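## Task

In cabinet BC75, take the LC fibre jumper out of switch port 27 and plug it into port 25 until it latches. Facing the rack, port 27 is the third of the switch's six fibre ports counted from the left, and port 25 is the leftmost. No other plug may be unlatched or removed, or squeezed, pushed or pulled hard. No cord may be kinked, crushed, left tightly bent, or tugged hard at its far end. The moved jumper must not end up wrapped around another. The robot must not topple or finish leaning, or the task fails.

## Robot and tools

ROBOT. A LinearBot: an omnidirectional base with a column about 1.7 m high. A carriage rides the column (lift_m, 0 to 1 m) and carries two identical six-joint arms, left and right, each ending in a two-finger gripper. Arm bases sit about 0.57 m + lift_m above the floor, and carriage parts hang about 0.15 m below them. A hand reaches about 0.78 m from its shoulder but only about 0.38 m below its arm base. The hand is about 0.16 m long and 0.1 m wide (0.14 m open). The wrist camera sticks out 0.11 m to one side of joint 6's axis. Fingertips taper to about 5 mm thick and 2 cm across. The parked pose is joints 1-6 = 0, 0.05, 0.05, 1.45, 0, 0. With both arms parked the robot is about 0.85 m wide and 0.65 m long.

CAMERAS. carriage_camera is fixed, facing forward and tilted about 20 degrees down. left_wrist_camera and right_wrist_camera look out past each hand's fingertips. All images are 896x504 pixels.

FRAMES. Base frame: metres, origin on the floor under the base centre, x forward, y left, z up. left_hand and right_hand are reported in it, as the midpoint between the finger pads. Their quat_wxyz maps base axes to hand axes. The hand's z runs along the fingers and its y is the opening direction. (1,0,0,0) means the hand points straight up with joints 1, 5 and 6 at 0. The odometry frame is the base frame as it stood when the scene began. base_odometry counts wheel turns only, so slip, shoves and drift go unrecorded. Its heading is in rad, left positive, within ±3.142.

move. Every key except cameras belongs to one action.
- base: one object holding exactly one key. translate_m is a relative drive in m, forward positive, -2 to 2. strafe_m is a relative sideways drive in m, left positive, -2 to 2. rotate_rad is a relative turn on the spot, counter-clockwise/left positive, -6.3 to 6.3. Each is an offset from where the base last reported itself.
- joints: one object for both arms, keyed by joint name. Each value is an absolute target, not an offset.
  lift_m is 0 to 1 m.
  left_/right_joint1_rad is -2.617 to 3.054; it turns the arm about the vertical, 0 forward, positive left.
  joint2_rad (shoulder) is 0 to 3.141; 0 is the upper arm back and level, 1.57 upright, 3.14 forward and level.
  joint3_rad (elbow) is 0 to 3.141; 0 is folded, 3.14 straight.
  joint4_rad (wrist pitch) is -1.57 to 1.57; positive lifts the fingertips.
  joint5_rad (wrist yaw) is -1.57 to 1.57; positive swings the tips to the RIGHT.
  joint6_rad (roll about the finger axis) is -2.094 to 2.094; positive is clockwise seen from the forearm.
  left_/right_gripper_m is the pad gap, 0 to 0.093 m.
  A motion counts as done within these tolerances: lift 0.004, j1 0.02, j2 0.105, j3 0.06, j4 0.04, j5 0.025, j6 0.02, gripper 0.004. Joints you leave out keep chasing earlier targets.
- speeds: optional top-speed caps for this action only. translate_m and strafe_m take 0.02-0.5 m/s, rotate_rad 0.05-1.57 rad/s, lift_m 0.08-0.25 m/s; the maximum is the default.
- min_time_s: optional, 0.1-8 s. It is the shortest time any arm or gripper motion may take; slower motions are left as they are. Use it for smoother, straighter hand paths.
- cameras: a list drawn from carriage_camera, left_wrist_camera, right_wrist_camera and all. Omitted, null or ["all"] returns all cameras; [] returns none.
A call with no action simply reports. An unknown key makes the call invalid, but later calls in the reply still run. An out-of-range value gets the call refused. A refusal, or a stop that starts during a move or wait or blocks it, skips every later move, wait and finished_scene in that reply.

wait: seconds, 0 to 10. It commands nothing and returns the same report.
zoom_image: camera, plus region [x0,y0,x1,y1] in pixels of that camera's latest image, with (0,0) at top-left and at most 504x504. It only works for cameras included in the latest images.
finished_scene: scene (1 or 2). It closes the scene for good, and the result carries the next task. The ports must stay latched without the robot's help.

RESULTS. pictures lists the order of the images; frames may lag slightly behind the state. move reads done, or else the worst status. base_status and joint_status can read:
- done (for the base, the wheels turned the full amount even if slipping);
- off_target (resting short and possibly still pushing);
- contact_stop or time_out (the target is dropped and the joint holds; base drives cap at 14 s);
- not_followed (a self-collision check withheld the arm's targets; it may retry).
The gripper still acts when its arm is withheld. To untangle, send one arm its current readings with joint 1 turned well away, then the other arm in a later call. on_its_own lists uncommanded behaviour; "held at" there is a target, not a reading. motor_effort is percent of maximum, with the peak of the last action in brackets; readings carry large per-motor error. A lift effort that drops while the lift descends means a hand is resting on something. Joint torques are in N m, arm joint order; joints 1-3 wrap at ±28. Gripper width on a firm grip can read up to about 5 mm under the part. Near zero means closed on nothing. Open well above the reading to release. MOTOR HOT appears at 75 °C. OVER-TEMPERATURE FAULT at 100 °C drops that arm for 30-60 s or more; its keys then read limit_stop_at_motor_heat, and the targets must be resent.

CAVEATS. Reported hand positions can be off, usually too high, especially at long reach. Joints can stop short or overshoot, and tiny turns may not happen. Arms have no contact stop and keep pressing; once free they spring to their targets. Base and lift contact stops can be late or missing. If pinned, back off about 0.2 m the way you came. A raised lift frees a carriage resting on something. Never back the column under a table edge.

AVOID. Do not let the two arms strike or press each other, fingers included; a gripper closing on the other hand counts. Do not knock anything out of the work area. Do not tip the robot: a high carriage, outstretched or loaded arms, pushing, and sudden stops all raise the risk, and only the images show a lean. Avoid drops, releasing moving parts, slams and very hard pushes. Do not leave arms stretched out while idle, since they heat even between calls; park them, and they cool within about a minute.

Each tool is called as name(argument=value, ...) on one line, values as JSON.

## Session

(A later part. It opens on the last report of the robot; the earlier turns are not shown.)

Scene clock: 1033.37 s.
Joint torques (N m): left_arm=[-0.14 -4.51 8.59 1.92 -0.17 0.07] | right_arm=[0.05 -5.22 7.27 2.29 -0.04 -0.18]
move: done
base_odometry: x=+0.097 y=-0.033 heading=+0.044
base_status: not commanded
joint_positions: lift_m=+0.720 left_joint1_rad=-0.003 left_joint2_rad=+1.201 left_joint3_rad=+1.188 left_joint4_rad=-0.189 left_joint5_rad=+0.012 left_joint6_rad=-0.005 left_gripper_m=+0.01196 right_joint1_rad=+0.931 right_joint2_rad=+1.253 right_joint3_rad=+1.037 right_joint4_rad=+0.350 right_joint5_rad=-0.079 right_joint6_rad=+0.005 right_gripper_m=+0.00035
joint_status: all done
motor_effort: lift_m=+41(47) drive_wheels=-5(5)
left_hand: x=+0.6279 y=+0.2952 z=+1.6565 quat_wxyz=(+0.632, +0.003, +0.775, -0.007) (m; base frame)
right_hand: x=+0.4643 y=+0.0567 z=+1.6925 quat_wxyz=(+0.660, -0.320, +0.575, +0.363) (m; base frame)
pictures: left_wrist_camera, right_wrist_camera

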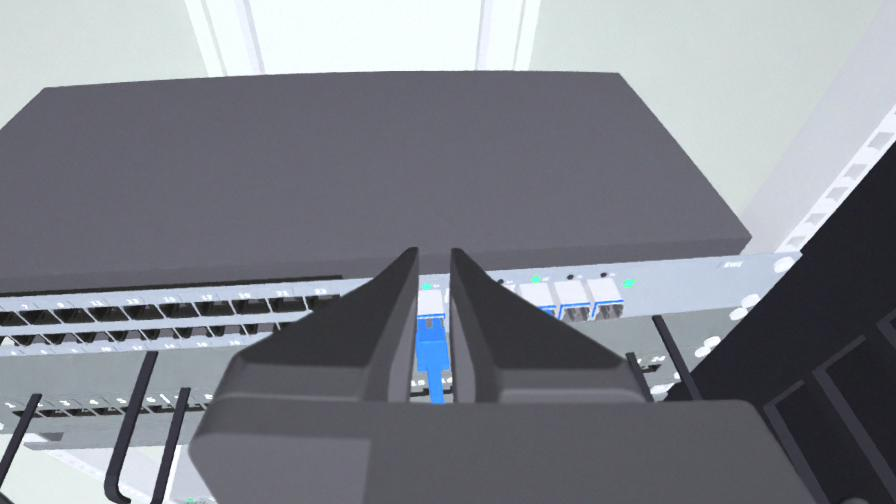

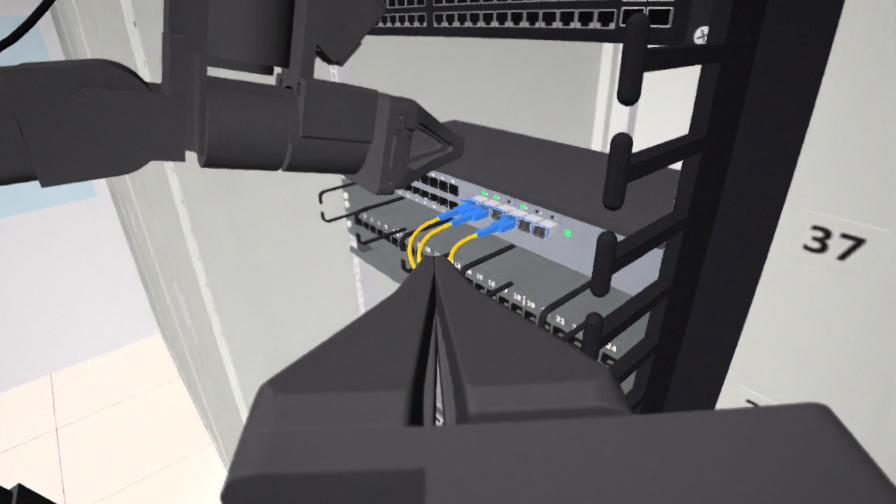

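move(base={"translate_m":-0.25}, speeds={"translate_m":0.15})

zoom_image(camera="left_wrist_camera", region=[300, 150, 620, 400])

zoom_image(camera="right_wrist_camera", region=[420, 150, 620, 300])

Scene clock: 1039.83 s.
Joint torques (N m): left_arm=[-0.1 -4.62 8.8 1.92 -0.17 0.07] | right_arm=[0.1 -5.12 7.25 2.34 -0.04 -0.18]
move: done
base_odometry: x=-0.153 y=-0.044 heading=+0.044
base_status: done
joint_positions: lift_m=+0.720 left_joint1_rad=-0.003 left_joint2_rad=+1.201 left_joint3_rad=+1.188 left_joint4_rad=-0.189 left_joint5_rad=+0.012 left_joint6_rad=-0.005 left_gripper_m=+0.01196 right_joint1_rad=+0.931 right_joint2_rad=+1.253 right_joint3_rad=+1.037 right_joint4_rad=+0.349 right_joint5_rad=-0.079 right_joint6_rad=+0.005 right_gripper_m=+0.00035
joint_status: not commanded
motor_effort: lift_m=+41(41) drive_wheels=-2(10)
left_hand: x=+0.6279 y=+0.2953 z=+1.6563 quat_wxyz=(+0.632, +0.003, +0.775, -0.007) (m; base frame)
right_hand: x=+0.4641 y=+0.0569 z=+1.6923 quat_wxyz=(+0.659, -0.320, +0.575, +0.363) (m; base frame)
pictures: carriage_camera, left_wrist_camera, right_wrist_camera

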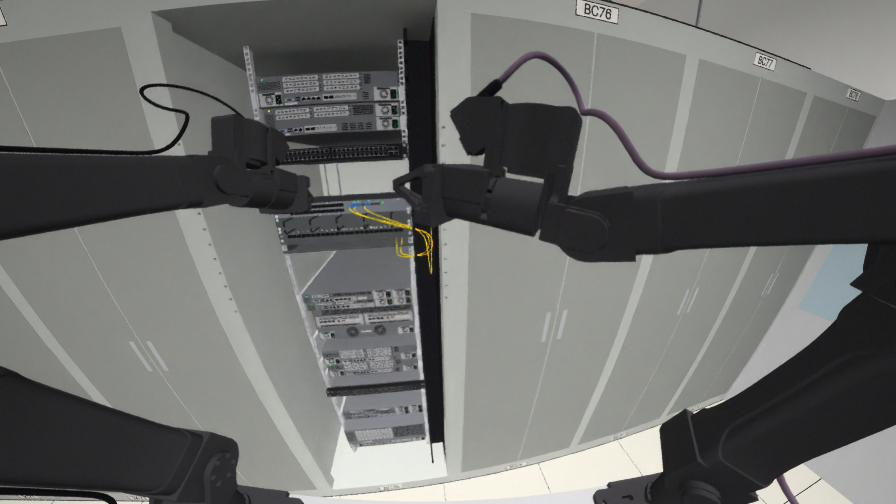

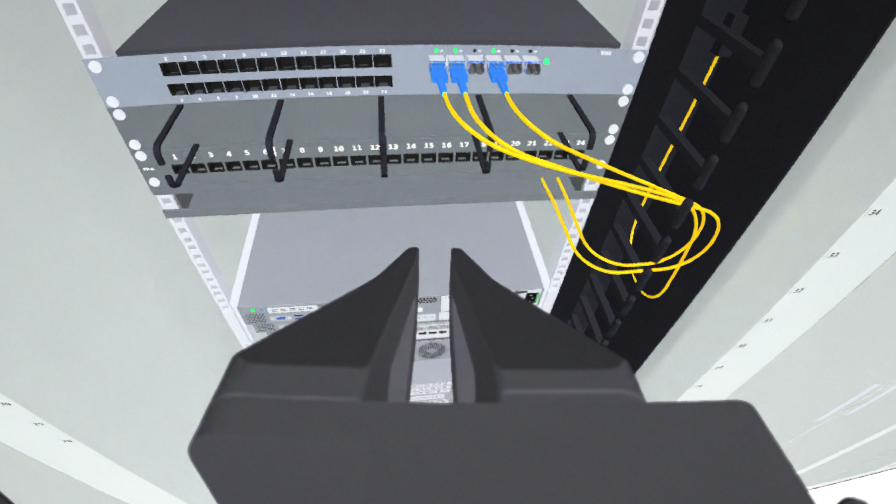

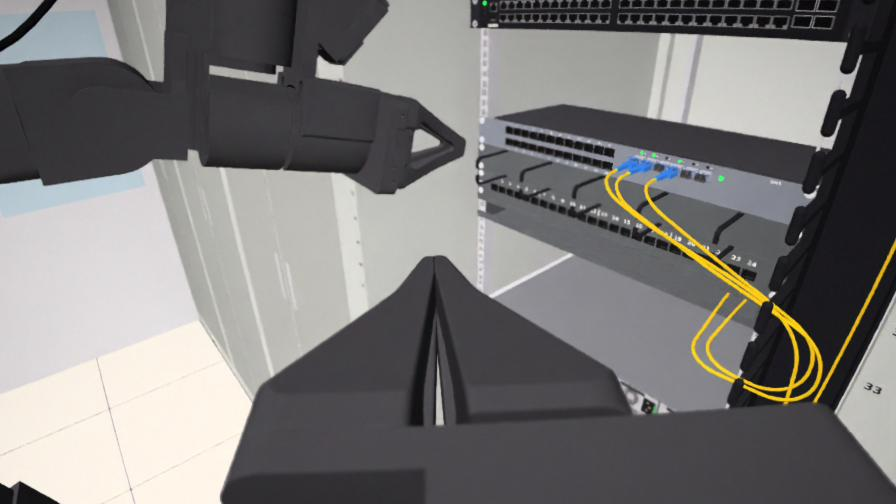

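Scaled by 1.575.

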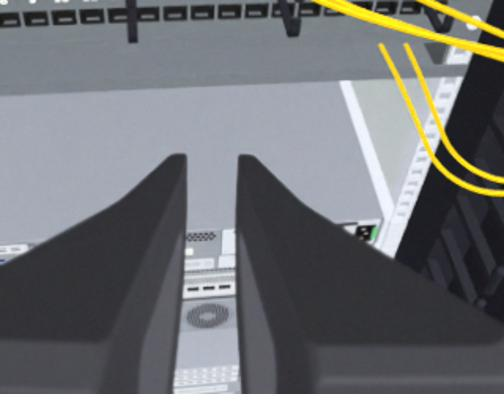

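Scaled by 2.520.

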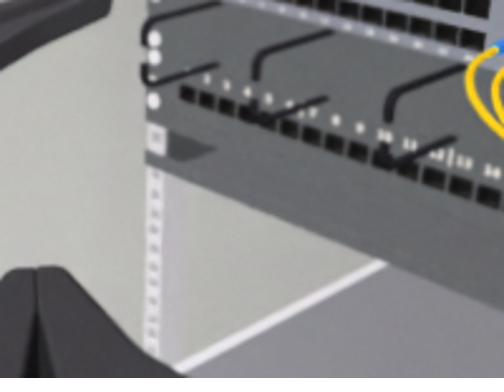

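move(joints={"right_joint1_rad":0,"right_joint2_rad":0.05,"right_joint3_rad":0.05,"right_joint4_rad":1.45,"right_joint5_rad":0,"left_joint1_rad":0,"left_joint2_rad":0.05,"left_joint3_rad":0.05,"left_joint4_rad":1.45,"left_joint5_rad":0}, min_time_s=3, cameras=["carriage_camera"])

finished_scene(scene=1)

Scene clock: 1046.43 s.
Joint torques (N m): left_arm=[-0.13 3.52 4.64 -0.15 -0.17 0.08] | right_arm=[-0.46 3.43 3.97 0.03 0.11 -0.18]
move: done
base_odometry: x=-0.153 y=-0.044 heading=+0.044
base_status: not commanded
joint_positions: lift_m=+0.720 left_joint1_rad=-0.003 left_joint2_rad=+0.059 left_joint3_rad=+0.061 left_joint4_rad=+1.442 left_joint5_rad=+0.012 left_joint6_rad=-0.005 left_gripper_m=+0.01196 right_joint1_rad=+0.006 right_joint2_rad=+0.057 right_joint3_rad=+0.058 right_joint4_rad=+1.442 right_joint5_rad=-0.013 right_joint6_rad=+0.005 right_gripper_m=+0.00035
joint_status: all done
motor_effort: lift_m=+41(41) drive_wheels=+1(2)
left_hand: x=+0.2491 y=+0.2963 z=+1.7226 quat_wxyz=(+0.998, +0.006, +0.063, -0.004) (m; base frame)
right_hand: x=+0.2496 y=-0.2961 z=+1.7217 quat_wxyz=(+0.998, -0.006, +0.064, +0.006) (m; base frame)
pictures: carriage_camera

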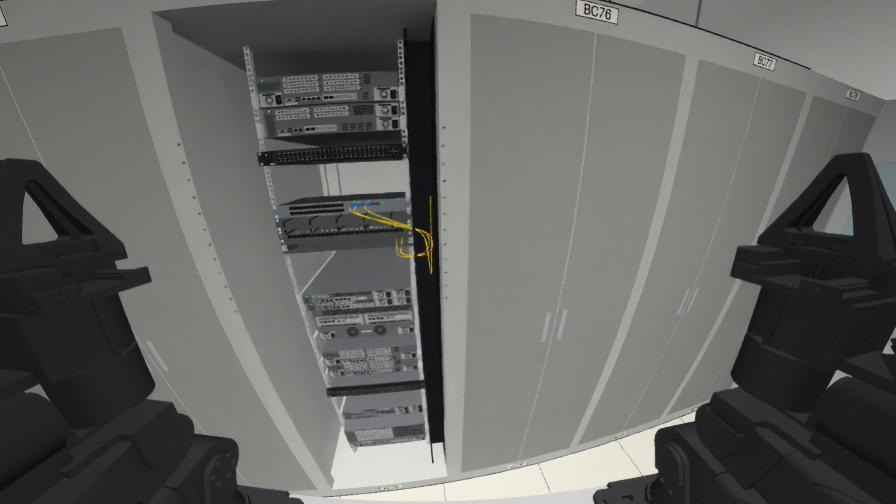

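The scene is finished: the task was done.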